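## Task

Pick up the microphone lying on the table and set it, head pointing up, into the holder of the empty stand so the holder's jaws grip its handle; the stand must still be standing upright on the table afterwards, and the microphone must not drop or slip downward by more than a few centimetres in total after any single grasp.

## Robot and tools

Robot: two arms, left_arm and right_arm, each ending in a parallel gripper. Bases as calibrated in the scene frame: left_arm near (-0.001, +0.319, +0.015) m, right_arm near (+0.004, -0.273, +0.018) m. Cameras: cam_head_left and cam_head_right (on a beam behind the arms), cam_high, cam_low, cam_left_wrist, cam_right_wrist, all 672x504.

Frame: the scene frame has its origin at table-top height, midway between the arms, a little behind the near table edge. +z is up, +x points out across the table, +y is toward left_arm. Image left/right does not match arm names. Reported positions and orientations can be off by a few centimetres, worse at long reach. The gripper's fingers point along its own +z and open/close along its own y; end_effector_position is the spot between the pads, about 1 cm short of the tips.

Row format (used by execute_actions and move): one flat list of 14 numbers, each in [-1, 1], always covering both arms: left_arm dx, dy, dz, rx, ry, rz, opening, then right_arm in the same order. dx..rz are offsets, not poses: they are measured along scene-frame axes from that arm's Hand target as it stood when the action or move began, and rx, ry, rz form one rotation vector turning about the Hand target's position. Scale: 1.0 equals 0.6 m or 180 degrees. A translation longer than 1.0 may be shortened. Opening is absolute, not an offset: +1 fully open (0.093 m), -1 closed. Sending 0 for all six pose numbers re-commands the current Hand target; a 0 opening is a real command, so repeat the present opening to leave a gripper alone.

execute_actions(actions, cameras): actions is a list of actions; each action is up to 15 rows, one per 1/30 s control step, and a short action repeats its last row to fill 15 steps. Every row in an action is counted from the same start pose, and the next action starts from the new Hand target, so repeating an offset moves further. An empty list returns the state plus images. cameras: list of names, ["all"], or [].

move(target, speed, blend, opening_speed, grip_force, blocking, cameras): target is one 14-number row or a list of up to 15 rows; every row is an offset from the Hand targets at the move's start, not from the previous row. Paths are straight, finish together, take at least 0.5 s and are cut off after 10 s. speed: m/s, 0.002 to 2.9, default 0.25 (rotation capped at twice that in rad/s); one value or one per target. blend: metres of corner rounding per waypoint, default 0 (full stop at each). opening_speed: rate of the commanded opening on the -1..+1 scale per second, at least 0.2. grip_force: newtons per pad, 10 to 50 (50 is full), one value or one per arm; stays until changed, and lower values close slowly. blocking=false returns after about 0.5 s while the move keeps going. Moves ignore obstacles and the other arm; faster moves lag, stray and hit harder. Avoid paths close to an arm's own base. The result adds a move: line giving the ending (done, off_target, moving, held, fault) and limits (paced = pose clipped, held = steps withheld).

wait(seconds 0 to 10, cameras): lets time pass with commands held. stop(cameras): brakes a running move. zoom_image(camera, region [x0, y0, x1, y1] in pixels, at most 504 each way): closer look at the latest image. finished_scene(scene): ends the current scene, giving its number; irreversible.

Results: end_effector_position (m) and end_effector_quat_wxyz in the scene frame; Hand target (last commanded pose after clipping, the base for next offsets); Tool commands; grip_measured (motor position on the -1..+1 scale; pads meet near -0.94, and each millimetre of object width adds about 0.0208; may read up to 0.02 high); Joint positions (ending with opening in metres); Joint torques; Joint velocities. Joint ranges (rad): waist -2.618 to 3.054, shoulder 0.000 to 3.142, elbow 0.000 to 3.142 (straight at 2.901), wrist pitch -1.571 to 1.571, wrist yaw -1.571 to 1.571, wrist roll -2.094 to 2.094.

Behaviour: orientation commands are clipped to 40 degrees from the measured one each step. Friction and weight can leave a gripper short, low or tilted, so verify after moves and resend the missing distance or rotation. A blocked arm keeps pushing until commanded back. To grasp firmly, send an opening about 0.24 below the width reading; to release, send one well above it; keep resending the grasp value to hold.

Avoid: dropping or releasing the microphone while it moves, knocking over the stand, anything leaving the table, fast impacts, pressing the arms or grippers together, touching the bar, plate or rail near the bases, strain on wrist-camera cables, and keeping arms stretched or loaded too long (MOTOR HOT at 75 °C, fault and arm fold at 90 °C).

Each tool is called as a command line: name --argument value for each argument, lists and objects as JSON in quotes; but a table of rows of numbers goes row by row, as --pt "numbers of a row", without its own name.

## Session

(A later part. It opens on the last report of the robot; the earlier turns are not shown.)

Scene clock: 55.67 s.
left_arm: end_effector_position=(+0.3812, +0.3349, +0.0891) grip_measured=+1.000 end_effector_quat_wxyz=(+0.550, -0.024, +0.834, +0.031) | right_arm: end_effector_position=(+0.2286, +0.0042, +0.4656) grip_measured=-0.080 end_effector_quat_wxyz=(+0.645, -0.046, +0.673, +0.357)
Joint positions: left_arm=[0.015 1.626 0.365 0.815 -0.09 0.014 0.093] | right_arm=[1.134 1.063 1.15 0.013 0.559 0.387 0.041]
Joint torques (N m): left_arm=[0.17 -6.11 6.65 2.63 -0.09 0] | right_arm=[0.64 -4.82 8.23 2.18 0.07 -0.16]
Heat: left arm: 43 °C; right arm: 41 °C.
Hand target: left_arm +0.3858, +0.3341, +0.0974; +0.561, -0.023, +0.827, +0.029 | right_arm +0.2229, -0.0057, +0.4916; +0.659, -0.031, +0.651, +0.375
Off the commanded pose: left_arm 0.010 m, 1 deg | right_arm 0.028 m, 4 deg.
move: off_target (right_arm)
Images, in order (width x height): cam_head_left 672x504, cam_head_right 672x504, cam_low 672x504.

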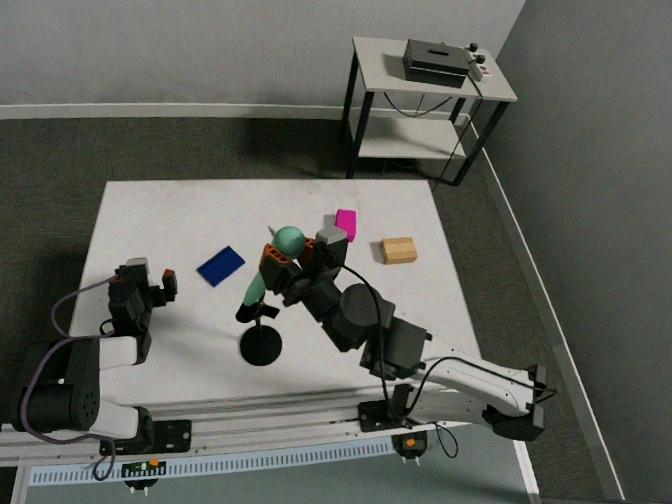

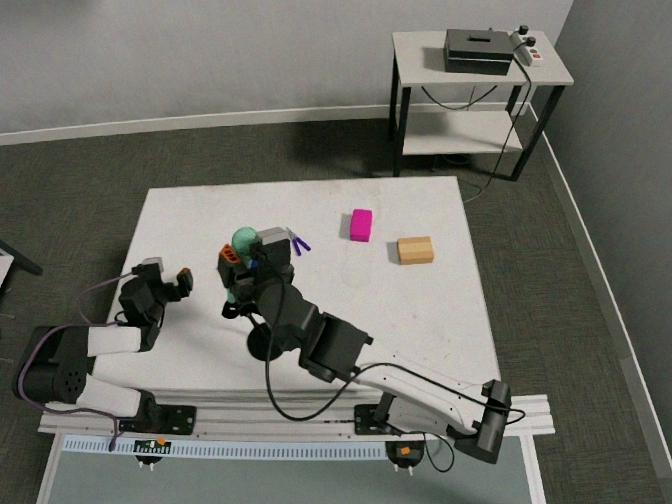

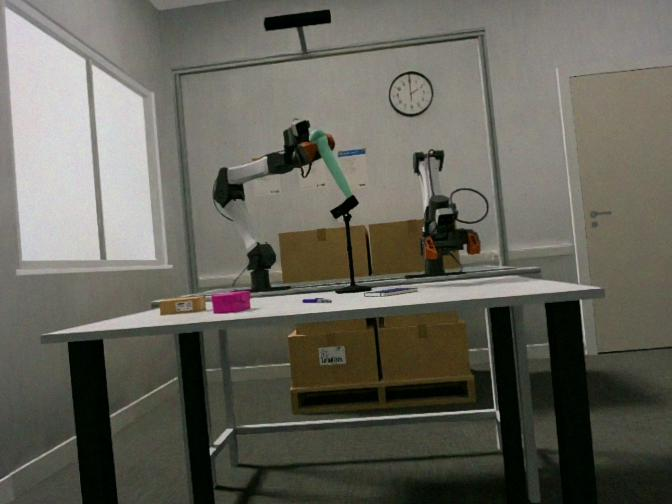

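move --target '[0,0,0,0,0,0,1,-0.009,0.035,-0.075,0,0,0,-0.55]' --speed 0.05 --cameras '["cam_low","cam_head_left","cam_head_right"]'

zoom_image --camera "cam_low" --region '[300, 120, 400, 240]'

zoom_image --camera "cam_head_left" --region '[220, 240, 320, 340]'

zoom_image --camera "cam_head_right" --region '[200, 240, 300, 340]'

Scene clock: 61.53 s.
left_arm: end_effector_position=(+0.3812, +0.3349, +0.0891) grip_measured=+1.000 end_effector_quat_wxyz=(+0.550, -0.024, +0.834, +0.031) | right_arm: end_effector_position=(+0.2188, +0.0137, +0.4525) grip_measured=-0.080 end_effector_quat_wxyz=(+0.658, -0.022, +0.646, +0.386)
Joint positions: left_arm=[0.015 1.626 0.365 0.815 -0.09 0.014 0.093] | right_arm=[1.199 1.061 1.014 0.247 0.628 0.383 0.041]
Joint torques (N m): left_arm=[0.18 -6.11 6.64 2.63 -0.1 0] | right_arm=[0.73 -2.86 5.26 1.79 0.02 -0.28]
Heat: left arm: 43 °C; right arm: 41 °C.
Hand target: left_arm +0.3858, +0.3341, +0.0974; +0.561, -0.023, +0.827, +0.029 | right_arm +0.2174, +0.0153, +0.4466; +0.659, -0.031, +0.651, +0.375
Off the commanded pose: left_arm 0.010 m, 1 deg | right_arm 0.006 m, 2 deg.
move: done
Images, in order (width x height): cam_head_left 672x504, cam_head_right 672x504, cam_low 672x504.

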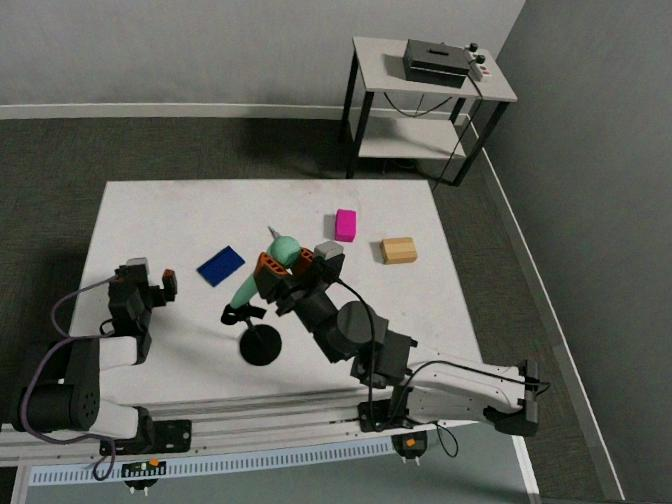

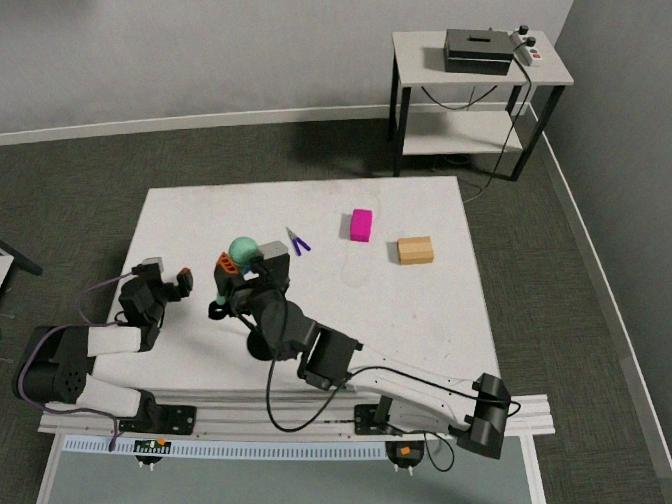

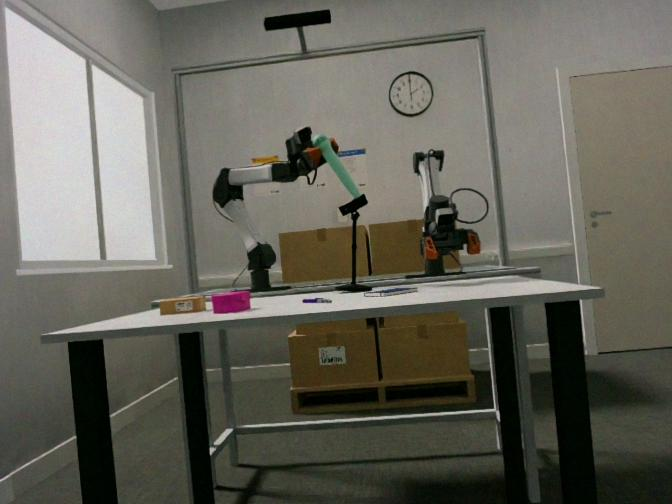

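Scaled by 4.200 from the camera's 672x504 image, which has a finer 960x720 frame.

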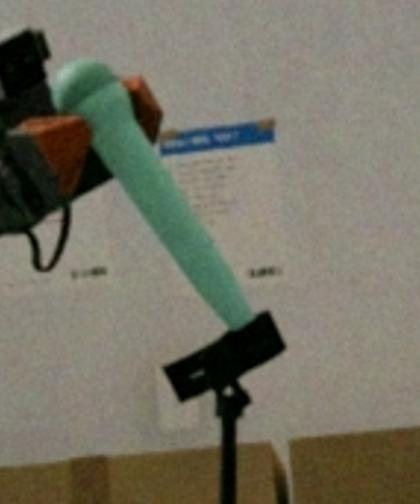

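Scaled by 5.040 from the camera's 672x504 image, which has a finer 960x720 frame.

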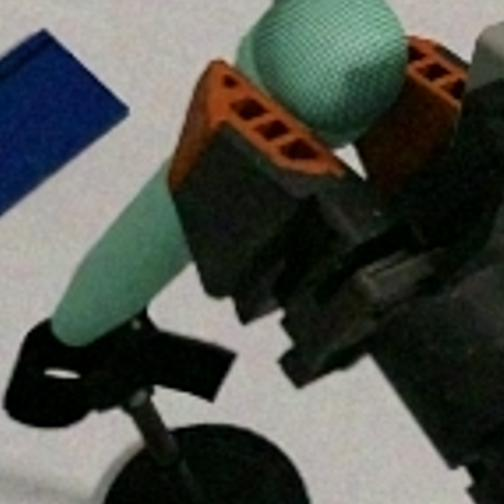

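Scaled by 5.040 from the camera's 672x504 image, which has a finer 960x720 frame.

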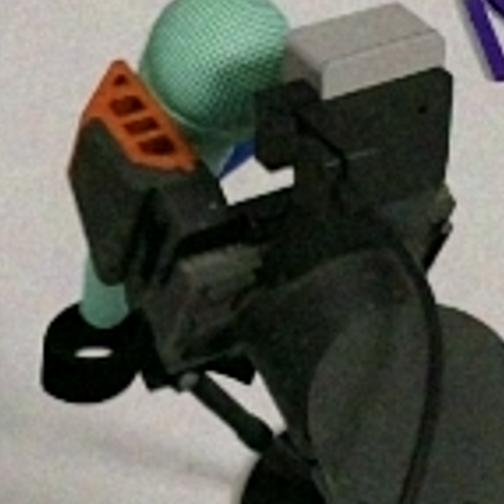

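move --pt "0 0 0 0 0 0 1 -0.012 -0.04 0.085 0 0 0 -0.55" --pt "0 0 0 0 0 0 1 -0.019 -0.022 0.025 0 0 0 -0.55" --speed 0.05 --cameras '["cam_low","cam_head_left","cam_head_right"]'

zoom_image --camera "cam_low" --region '[300, 120, 400, 240]'

zoom_image --camera "cam_head_left" --region '[220, 240, 320, 340]'

zoom_image --camera "cam_head_right" --region '[200, 240, 300, 340]'

Scene clock: 70.00 s.
left_arm: end_effector_position=(+0.3812, +0.3349, +0.0891) grip_measured=+1.000 end_effector_quat_wxyz=(+0.550, -0.024, +0.834, +0.031) | right_arm: end_effector_position=(+0.2109, +0.0094, +0.4440) grip_measured=-0.080 end_effector_quat_wxyz=(+0.649, -0.047, +0.672, +0.355)
Joint positions: left_arm=[0.015 1.626 0.365 0.815 -0.09 0.014 0.093] | right_arm=[1.228 1.032 1.04 0.107 0.657 0.365 0.041]
Joint torques (N m): left_arm=[0.17 -6.11 6.67 2.63 -0.09 0] | right_arm=[0.69 -4.72 6.09 2.37 0.04 -0.13]
Heat: left arm: 44 °C; right arm: 41 °C.
Hand target: left_arm +0.3858, +0.3341, +0.0974; +0.561, -0.023, +0.827, +0.029 | right_arm +0.2060, +0.0022, +0.4615; +0.659, -0.031, +0.651, +0.375
Off the commanded pose: left_arm 0.010 m, 1 deg | right_arm 0.020 m, 4 deg.
move: off_target (right_arm)
Images, in order (width x height): cam_head_left 672x504, cam_head_right 672x504, cam_low 672x504.

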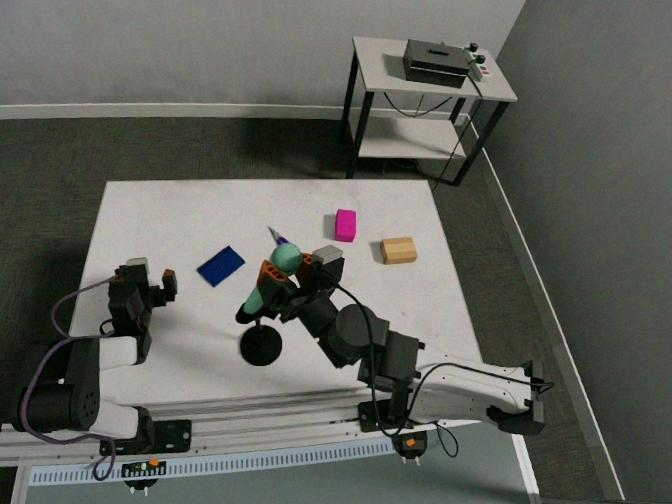

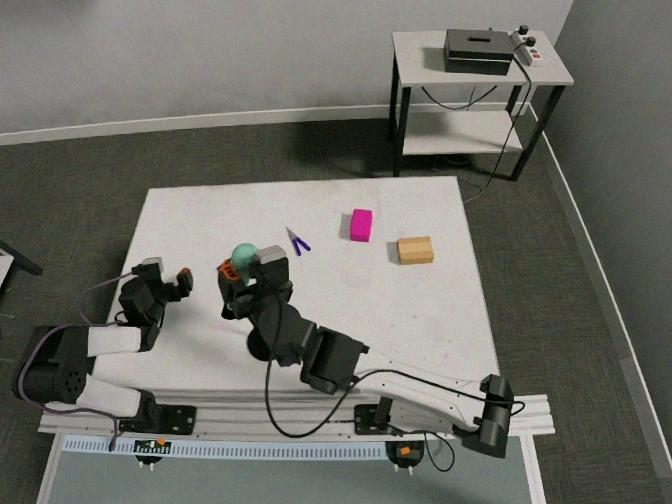

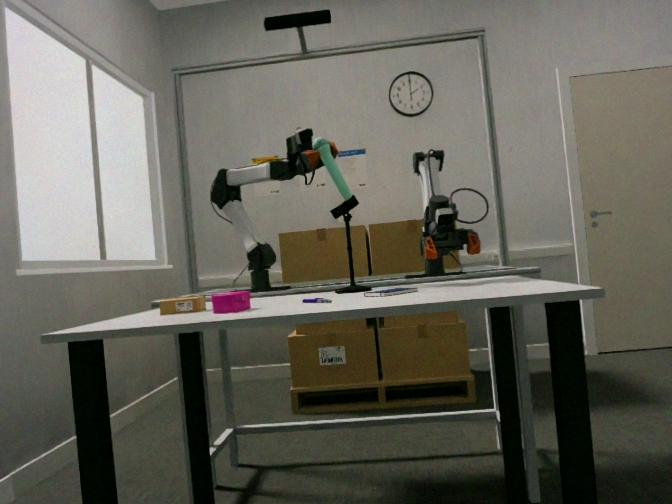

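Scaled by 4.200 from the camera's 672x504 image, which has a finer 960x720 frame.

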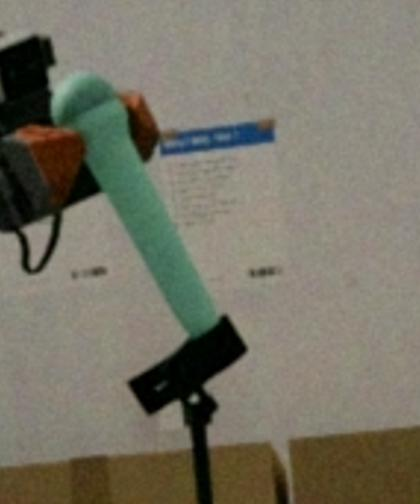

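Scaled by 5.040 from the camera's 672x504 image, which has a finer 960x720 frame.

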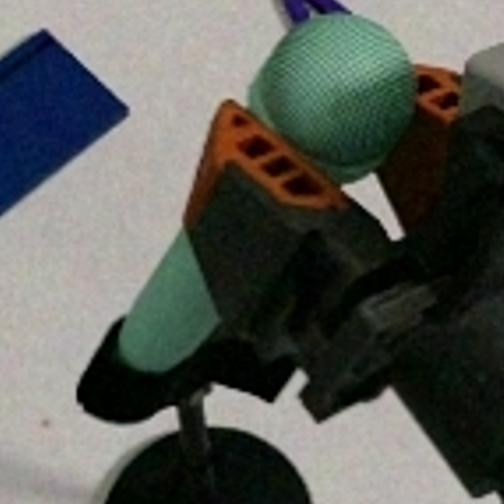

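Scaled by 5.040 from the camera's 672x504 image, which has a finer 960x720 frame.

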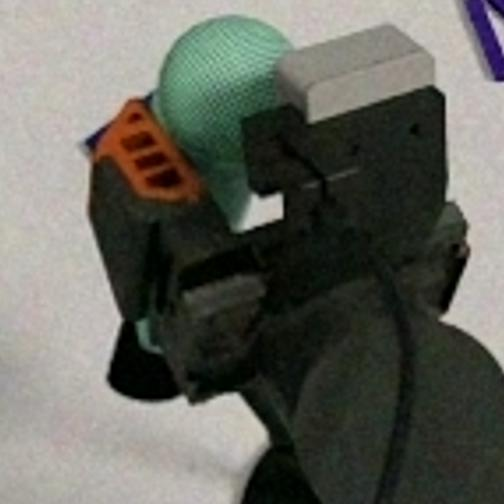

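move --target '[0,0,0,0,0,0,1,-0.015,0.018,-0.058,0,0,0,-0.55]' --speed 0.05 --cameras '["cam_low","cam_head_left","cam_head_right"]'

zoom_image --camera "cam_low" --region '[300, 120, 400, 240]'

zoom_image --camera "cam_head_left" --region '[220, 240, 320, 340]'

zoom_image --camera "cam_head_right" --region '[200, 240, 300, 340]'

Scene clock: 73.00 s.
left_arm: end_effector_position=(+0.3812, +0.3349, +0.0891) grip_measured=+1.000 end_effector_quat_wxyz=(+0.550, -0.024, +0.834, +0.031) | right_arm: end_effector_position=(+0.1982, +0.0112, +0.4362) grip_measured=-0.080 end_effector_quat_wxyz=(+0.659, -0.017, +0.642, +0.391)
Joint positions: left_arm=[0.015 1.626 0.365 0.815 -0.09 0.014 0.093] | right_arm=[1.289 1.015 0.912 0.33 0.715 0.362 0.041]
Joint torques (N m): left_arm=[0.16 -6.08 6.68 2.62 -0.09 0] | right_arm=[0.61 -2.51 4.88 1.59 -0.04 -0.3]
Heat: left arm: 44 °C; right arm: 42 °C.
Hand target: left_arm +0.3858, +0.3341, +0.0974; +0.561, -0.023, +0.827, +0.029 | right_arm +0.1970, +0.0129, +0.4267; +0.659, -0.031, +0.651, +0.375
Off the commanded pose: left_arm 0.010 m, 1 deg | right_arm 0.010 m, 3 deg.
move: off_target (right_arm)
Images, in order (width x height): cam_head_left 672x504, cam_head_right 672x504, cam_low 672x504.

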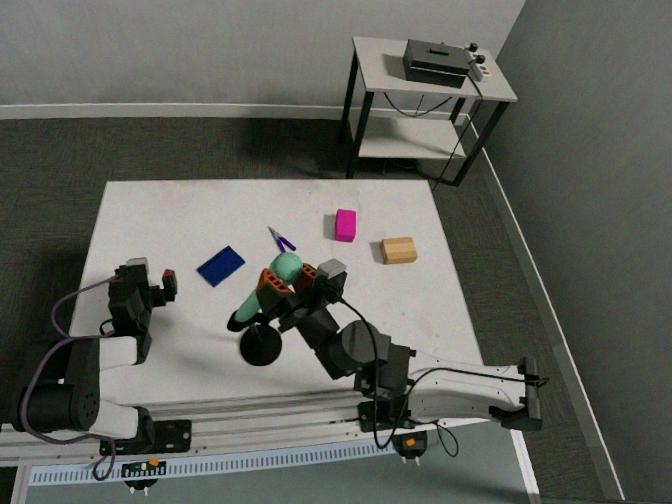

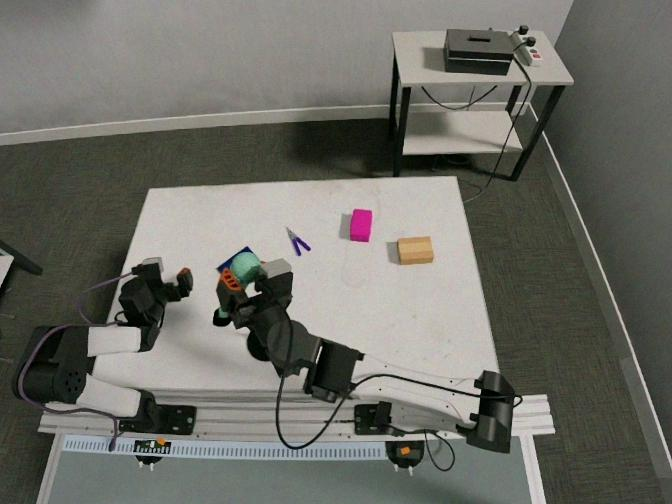

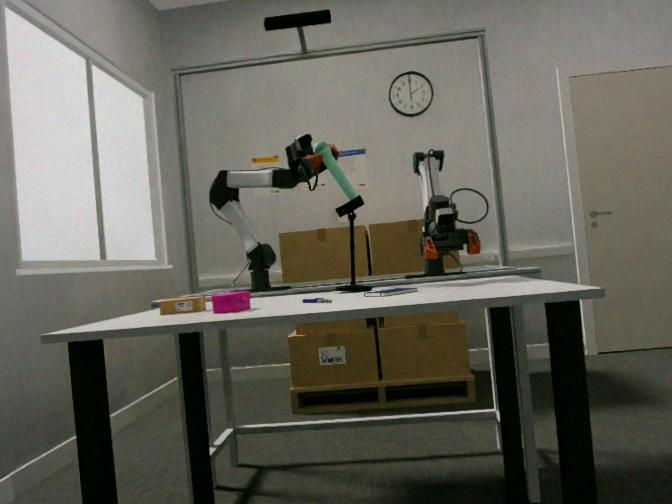

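Scaled by 4.200 from the camera's 672x504 image, which has a finer 960x720 frame.

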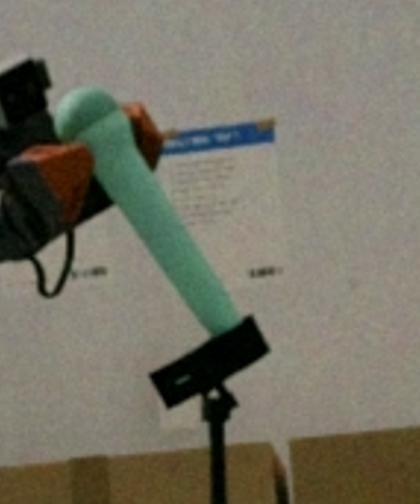

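Scaled by 5.040 from the camera's 672x504 image, which has a finer 960x720 frame.

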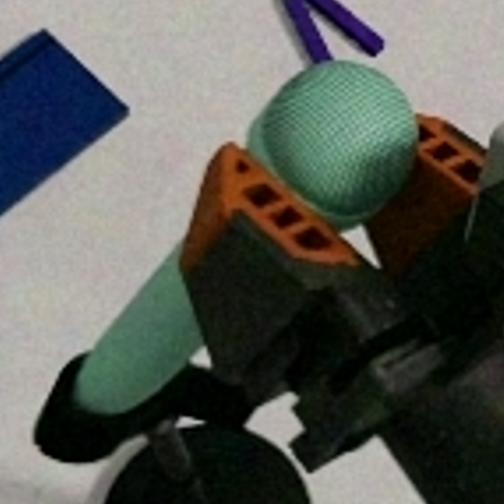

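Scaled by 5.040 from the camera's 672x504 image, which has a finer 960x720 frame.

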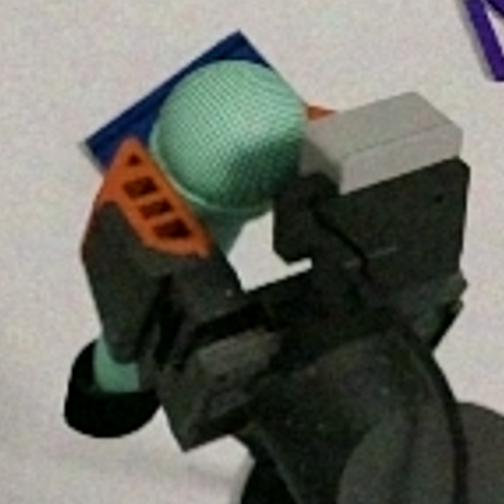

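move --target '[0,0,0,0,0,0,1,0.022,-0.005,-0.035,-0.02,0.012,0.01,-0.55]' --speed 0.05 --cameras '["cam_low","cam_head_left","cam_head_right"]'

zoom_image --camera "cam_low" --region '[300, 120, 400, 240]'

zoom_image --camera "cam_head_left" --region '[220, 240, 320, 340]'

zoom_image --camera "cam_head_right" --region '[200, 240, 300, 340]'

Scene clock: 79.03 s.
left_arm: end_effector_position=(+0.3812, +0.3349, +0.0891) grip_measured=+1.000 end_effector_quat_wxyz=(+0.550, -0.024, +0.834, +0.031) | right_arm: end_effector_position=(+0.2078, +0.0029, +0.4341) grip_measured=-0.080 end_effector_quat_wxyz=(+0.654, -0.022, +0.643, +0.399)
Joint positions: left_arm=[0.015 1.626 0.365 0.815 -0.09 0.014 0.093] | right_arm=[1.219 0.985 0.896 0.301 0.629 0.392 0.041]
Joint torques (N m): left_arm=[0.2 -6.08 6.65 2.63 -0.09 0] | right_arm=[-0.54 -1.85 4.45 1 -0.29 -0.16]
Heat: left arm: 44 °C; right arm: 41 °C.
Hand target: left_arm +0.3858, +0.3341, +0.0974; +0.561, -0.023, +0.827, +0.029 | right_arm +0.2102, +0.0099, +0.4058; +0.640, -0.055, +0.674, +0.365
Off the commanded pose: left_arm 0.010 m, 1 deg | right_arm 0.029 m, 7 deg.
move: off_target (right_arm)
Images, in order (width x height): cam_head_left 672x504, cam_head_right 672x504, cam_low 672x504.

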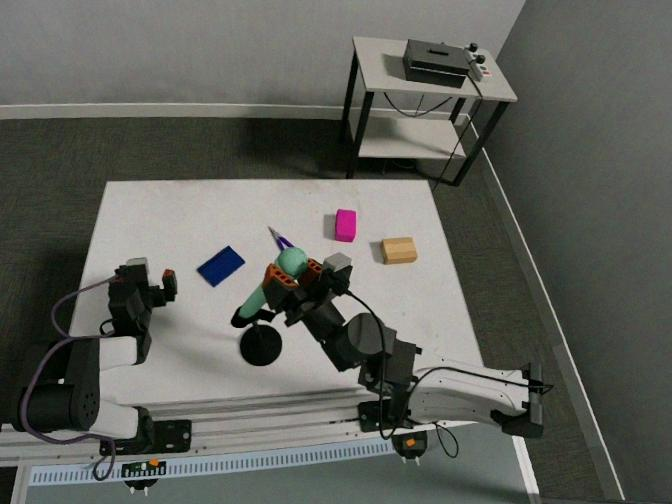

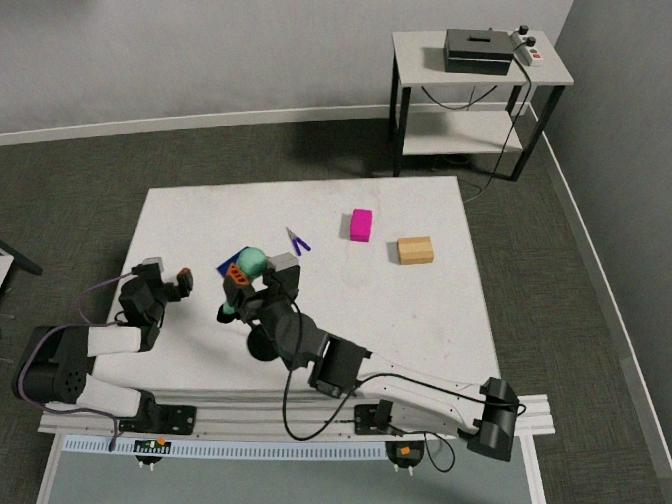

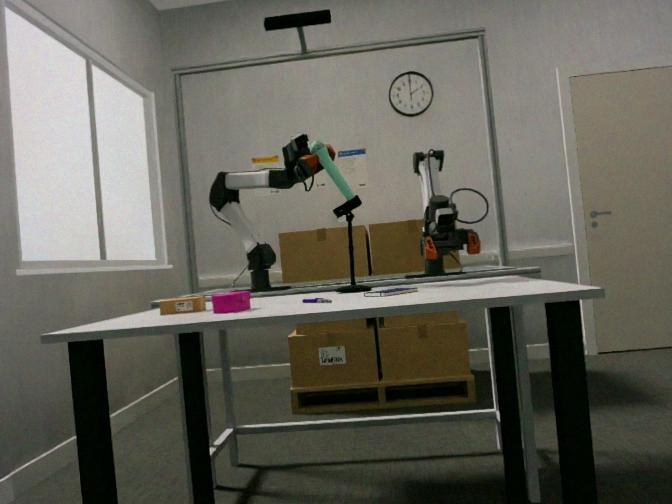

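Scaled by 4.200 from the camera's 672x504 image, which has a finer 960x720 frame.

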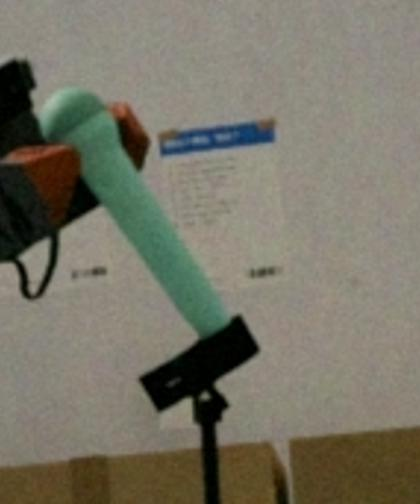

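Scaled by 5.040 from the camera's 672x504 image, which has a finer 960x720 frame.

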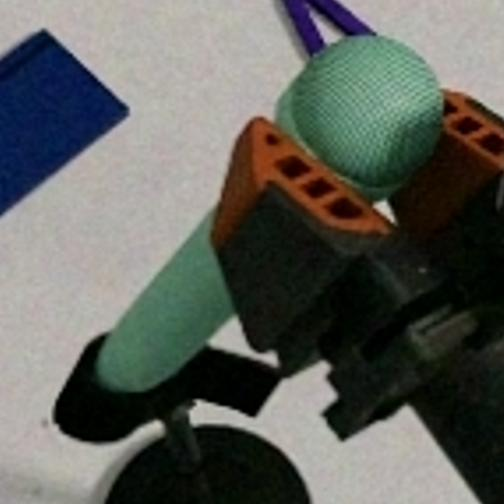

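Scaled by 5.040 from the camera's 672x504 image, which has a finer 960x720 frame.

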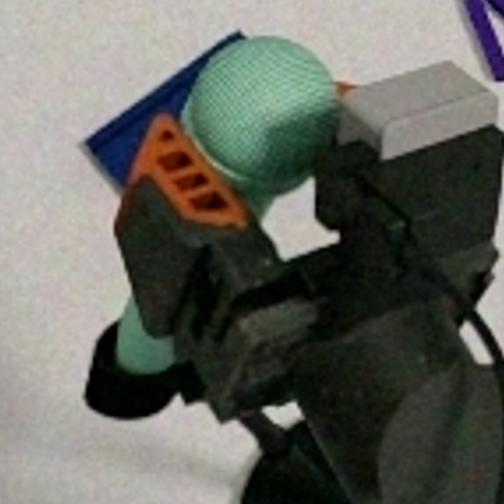

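execute_actions --actions '[]'

zoom_image --camera "cam_head_left" --region '[225, 290, 275, 330]'

zoom_image --camera "cam_low" --region '[325, 185, 370, 225]'

zoom_image --camera "cam_high" --region '[240, 150, 320, 230]'

Scene clock: 83.67 s.
left_arm: end_effector_position=(+0.3812, +0.3349, +0.0891) grip_measured=+1.000 end_effector_quat_wxyz=(+0.550, -0.024, +0.834, +0.031) | right_arm: end_effector_position=(+0.2078, +0.0030, +0.4341) grip_measured=-0.080 end_effector_quat_wxyz=(+0.654, -0.022, +0.643, +0.399)
Joint positions: left_arm=[0.015 1.626 0.365 0.815 -0.09 0.014 0.093] | right_arm=[1.219 0.985 0.896 0.301 0.629 0.392 0.041]
Joint velocities: within noise
Joint torques (N m): left_arm=[0.18 -6.09 6.65 2.63 -0.1 0] | right_arm=[-0.47 -1.85 4.48 0.99 -0.27 -0.14]
Heat: left arm: 45 °C; right arm: 41 °C.
Hand target: left_arm +0.3858, +0.3341, +0.0974; +0.561, -0.023, +0.827, +0.029 | right_arm +0.2102, +0.0099, +0.4058; +0.640, -0.055, +0.674, +0.365
Tool commands: left_gripper/opening=+1.0 right_gripper/opening=-0.55
Off the commanded pose: left_arm 0.010 m, 1 deg | right_arm 0.029 m, 7 deg.
camera_calibration:
cam_left_wrist: T_world_to_cam=[[0.0933038, -0.995569, -0.0116837, 0.296361], [-0.744147, -0.0619348, -0.665139, 0.403508], [0.661468, 0.0707544, -0.746628, -0.124442], [0, 0, 0, 1]] pos_world=[0.354932, 0.328844, 0.178939]
cam_right_wrist: T_world_to_cam=[[0.558221, -0.677313, -0.479204, 0.0966164], [-0.476458, 0.211152, -0.853465, 0.50878], [0.679248, 0.704743, -0.204842, 0.031609], [0, 0, 0, 1]] pos_world=[0.167009, -0.0642666, 0.487]

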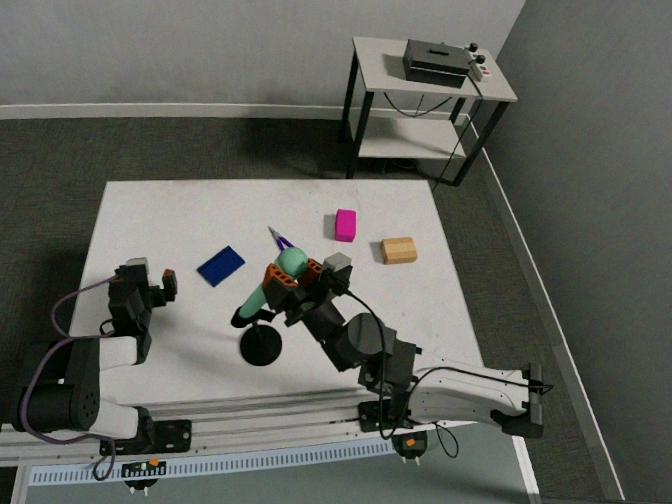

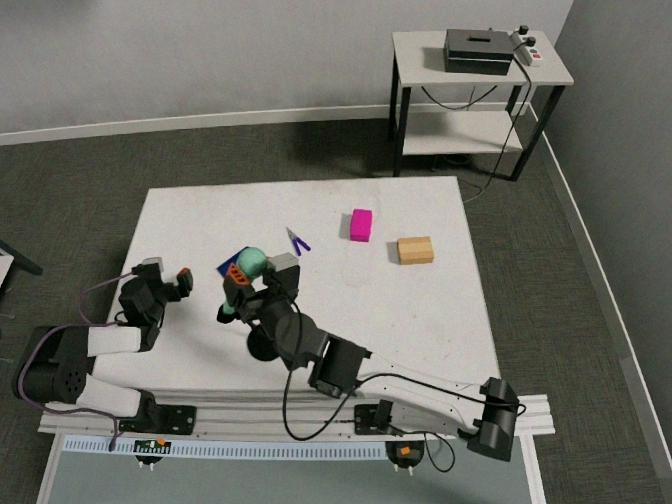

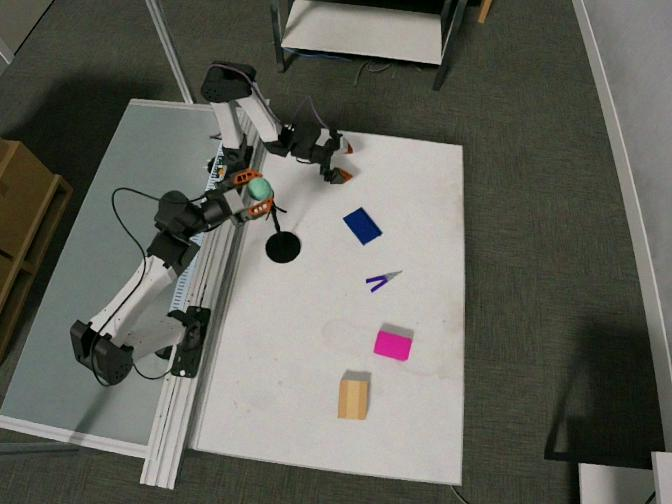

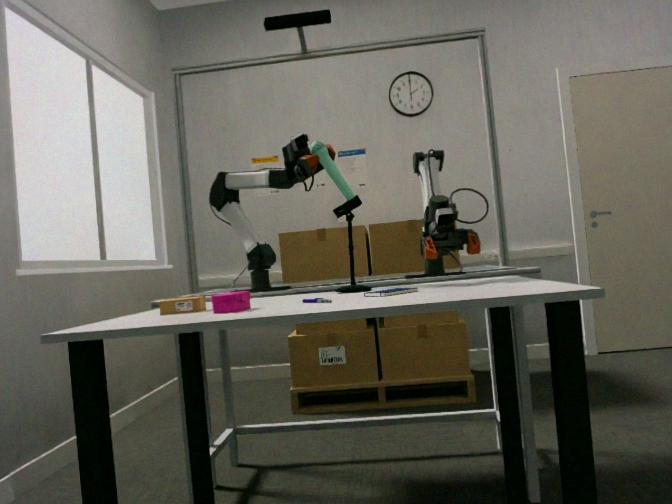

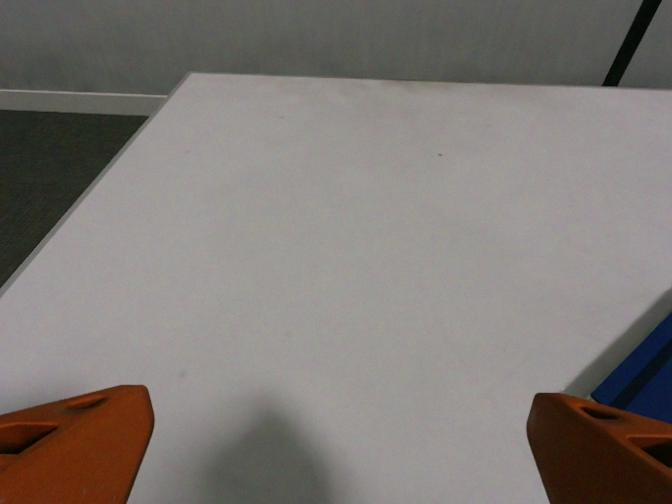

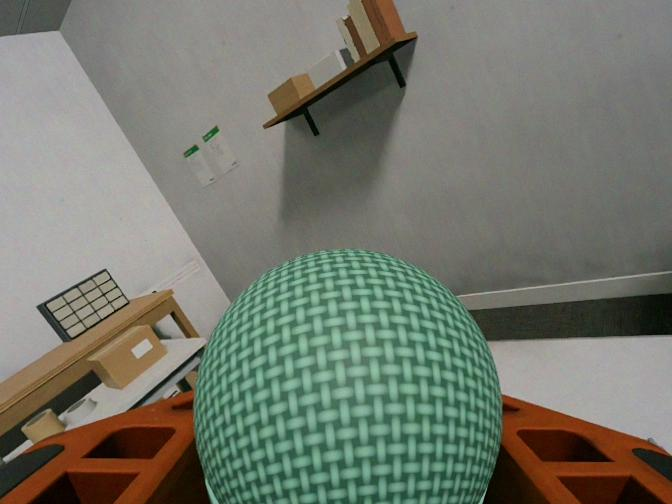

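Scaled by 10.080 from the camera's 672x504 image, which has a finer 960x720 frame.

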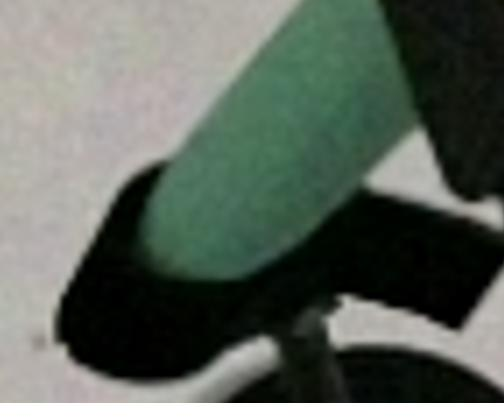

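Scaled by 11.200 from the camera's 672x504 image, which has a finer 960x720 frame.

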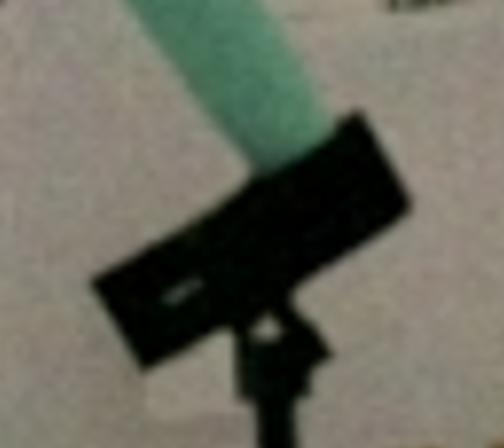

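Scaled by 6.300 from the camera's 672x504 image, which has a finer 960x720 frame.

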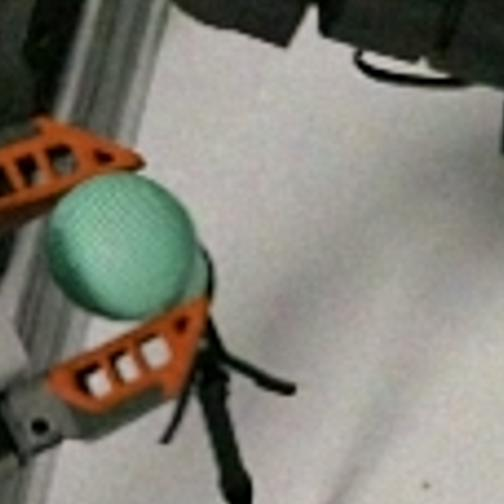

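move --target '[0,0,0,0,0,0,1,-0.01,-0.015,-0.075,0.015,-0.01,-0.005,-0.55]' --speed 0.05 --cameras '["cam_low","cam_head_left"]'

zoom_image --camera "cam_low" --region '[300, 120, 400, 240]'

zoom_image --camera "cam_head_left" --region '[220, 240, 320, 340]'

Scene clock: 88.77 s.
left_arm: end_effector_position=(+0.3812, +0.3349, +0.0891) grip_measured=+1.000 end_effector_quat_wxyz=(+0.550, -0.024, +0.834, +0.031) | right_arm: end_effector_position=(+0.1988, -0.0175, +0.4139) grip_measured=-0.081 end_effector_quat_wxyz=(+0.670, +0.021, +0.587, +0.454)
Joint positions: left_arm=[0.015 1.626 0.365 0.815 -0.09 0.014 0.093] | right_arm=[1.224 0.917 0.649 0.655 0.63 0.399 0.041]
Joint torques (N m): left_arm=[0.21 -6.09 6.65 2.62 -0.09 0] | right_arm=[0.76 0.23 3.18 0.22 -0.02 -0.53]
Heat: left arm: 45 °C; right arm: 41 °C.
Hand target: left_arm +0.3858, +0.3341, +0.0974; +0.561, -0.023, +0.827, +0.029 | right_arm +0.2043, +0.0008, +0.3609; +0.654, -0.041, +0.655, +0.375
Off the commanded pose: left_arm 0.010 m, 1 deg | right_arm 0.056 m, 14 deg.
move: off_target (right_arm)
Images, in order (width x height): cam_head_left 672x504, cam_low 672x504.

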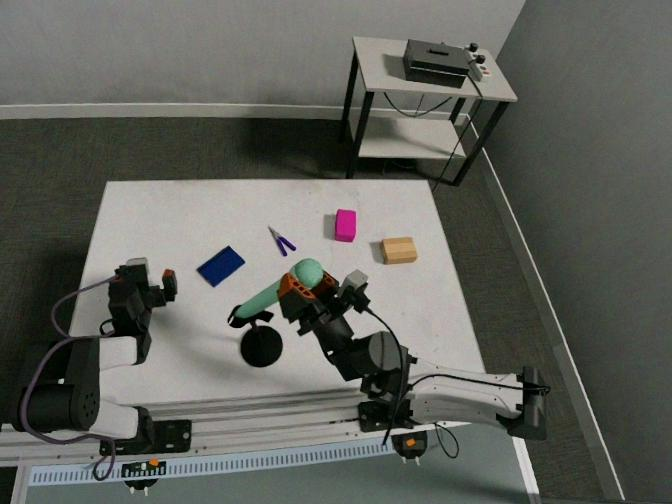

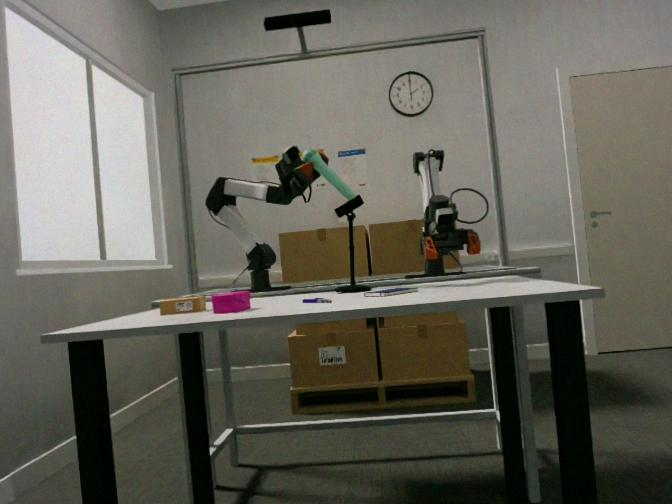

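Scaled by 4.200 from the camera's 672x504 image, which has a finer 960x720 frame.

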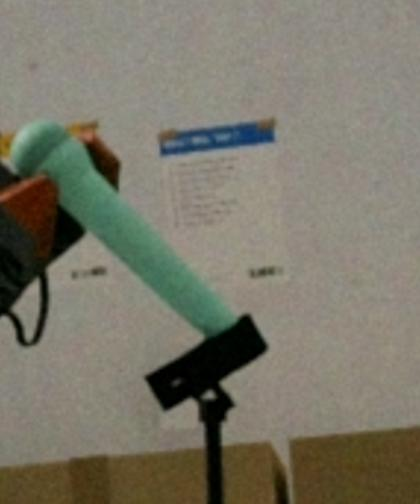

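Scaled by 5.040 from the camera's 672x504 image, which has a finer 960x720 frame.

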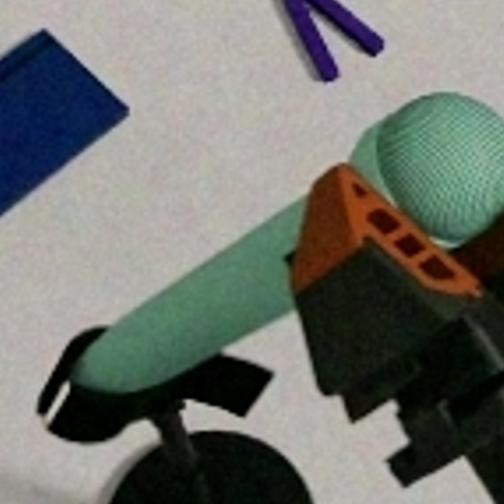

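move --target '[-0.371,-0.34,0.14,0.027,0.073,-0.326,1,0.013,-0.015,0.24,0.005,-0.002,-0.005,-0.55]' --speed 0.12 --cameras '["cam_low","cam_head_left","cam_high","cam_left_wrist"]'

zoom_image --camera "cam_low" --region '[300, 120, 480, 300]'

zoom_image --camera "cam_head_left" --region '[160, 240, 320, 400]'

Scene clock: 102.73 s.
left_arm: end_effector_position=(+0.1606, +0.1340, +0.1676) grip_measured=+1.000 end_effector_quat_wxyz=(+0.399, +0.413, +0.791, -0.209) | right_arm: end_effector_position=(+0.2118, -0.0055, +0.4877) grip_measured=-0.081 end_effector_quat_wxyz=(+0.652, -0.040, +0.665, +0.361)
Joint positions: left_arm=[-0.685 0.683 0.5 -0.515 0.215 0.148 0.093] | right_arm=[1.198 1.034 1.205 -0.036 0.63 0.37 0.041]
Joint torques (N m): left_arm=[-0.24 0.79 11.34 2.3 -0.04 -0.09] | right_arm=[-0.61 -1.88 8.02 2.12 -0.17 -0.14]
Heat: left arm: 45 °C; right arm: 41 °C.
Hand target: left_arm +0.1633, +0.1301, +0.1814; +0.410, +0.410, +0.786, -0.213 | right_arm +0.2120, -0.0081, +0.5048; +0.659, -0.031, +0.651, +0.375
Off the commanded pose: left_arm 0.015 m, 1 deg | right_arm 0.017 m, 3 deg.
move: off_target (left_arm, right_arm)
camera_calibration:
cam_left_wrist: T_world_to_cam=[[-0.807435, -0.589881, 0.00947297, 0.204504], [-0.522785, 0.707967, -0.474845, 0.108582], [0.273396, -0.388359, -0.880018, 0.240613], [0, 0, 0, 1]] pos_world=[0.156107, 0.137205, 0.261366]
Images, in order (width x height): cam_head_left 672x504, cam_high 672x504, cam_low 672x504, cam_left_wrist 672x504.

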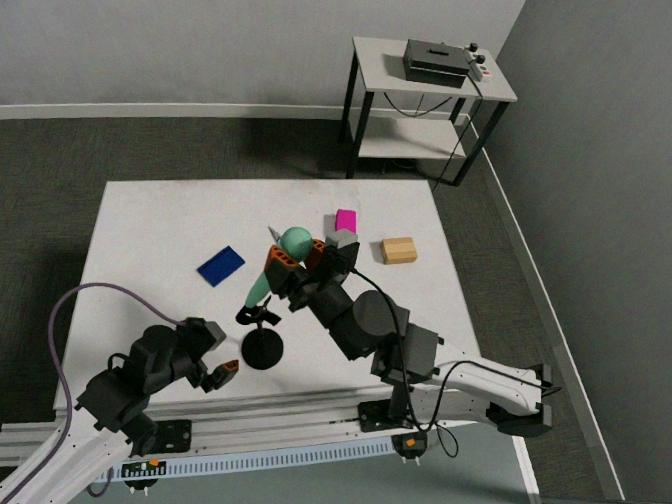

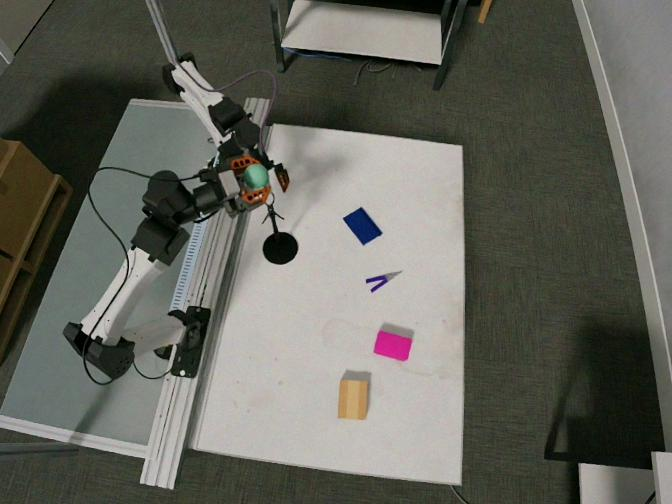

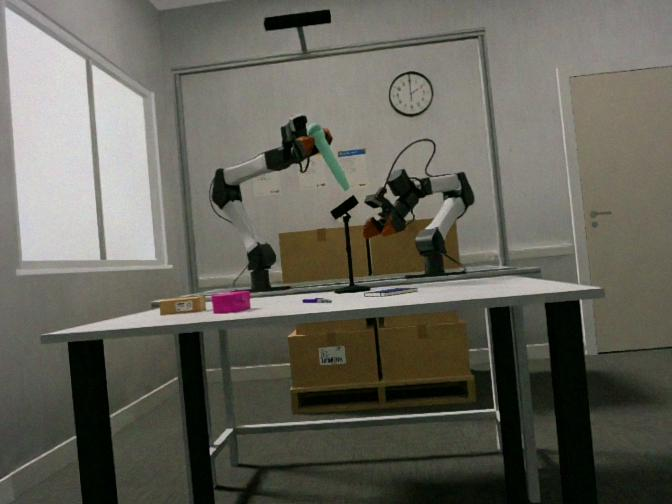

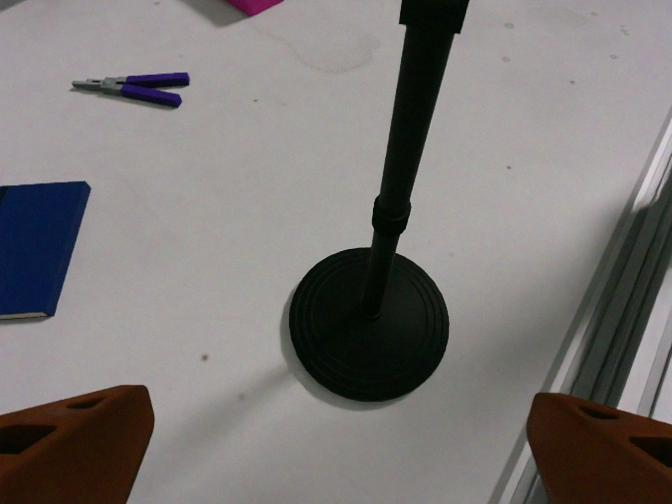

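Scaled by 2.800 from the camera's 672x504 image, which has a finer 960x720 frame.

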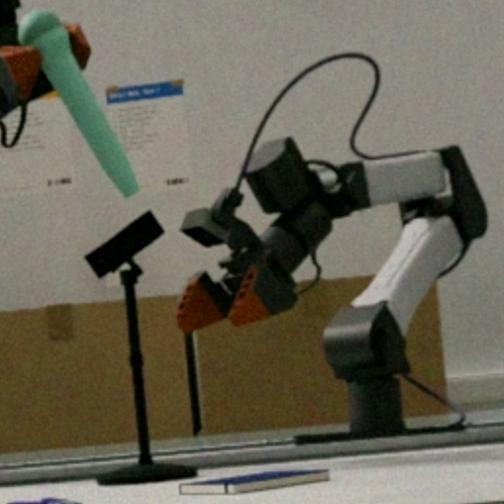

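Scaled by 3.150 from the camera's 672x504 image, which has a finer 960x720 frame.

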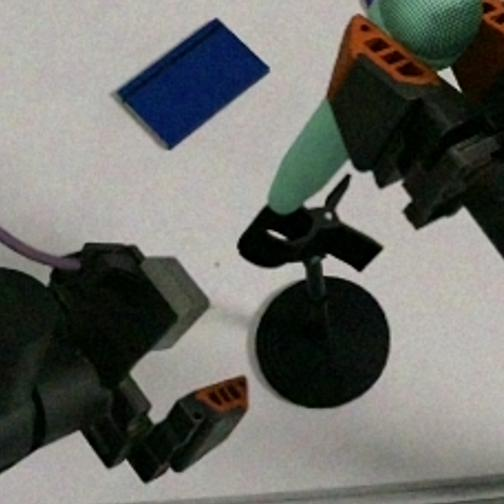

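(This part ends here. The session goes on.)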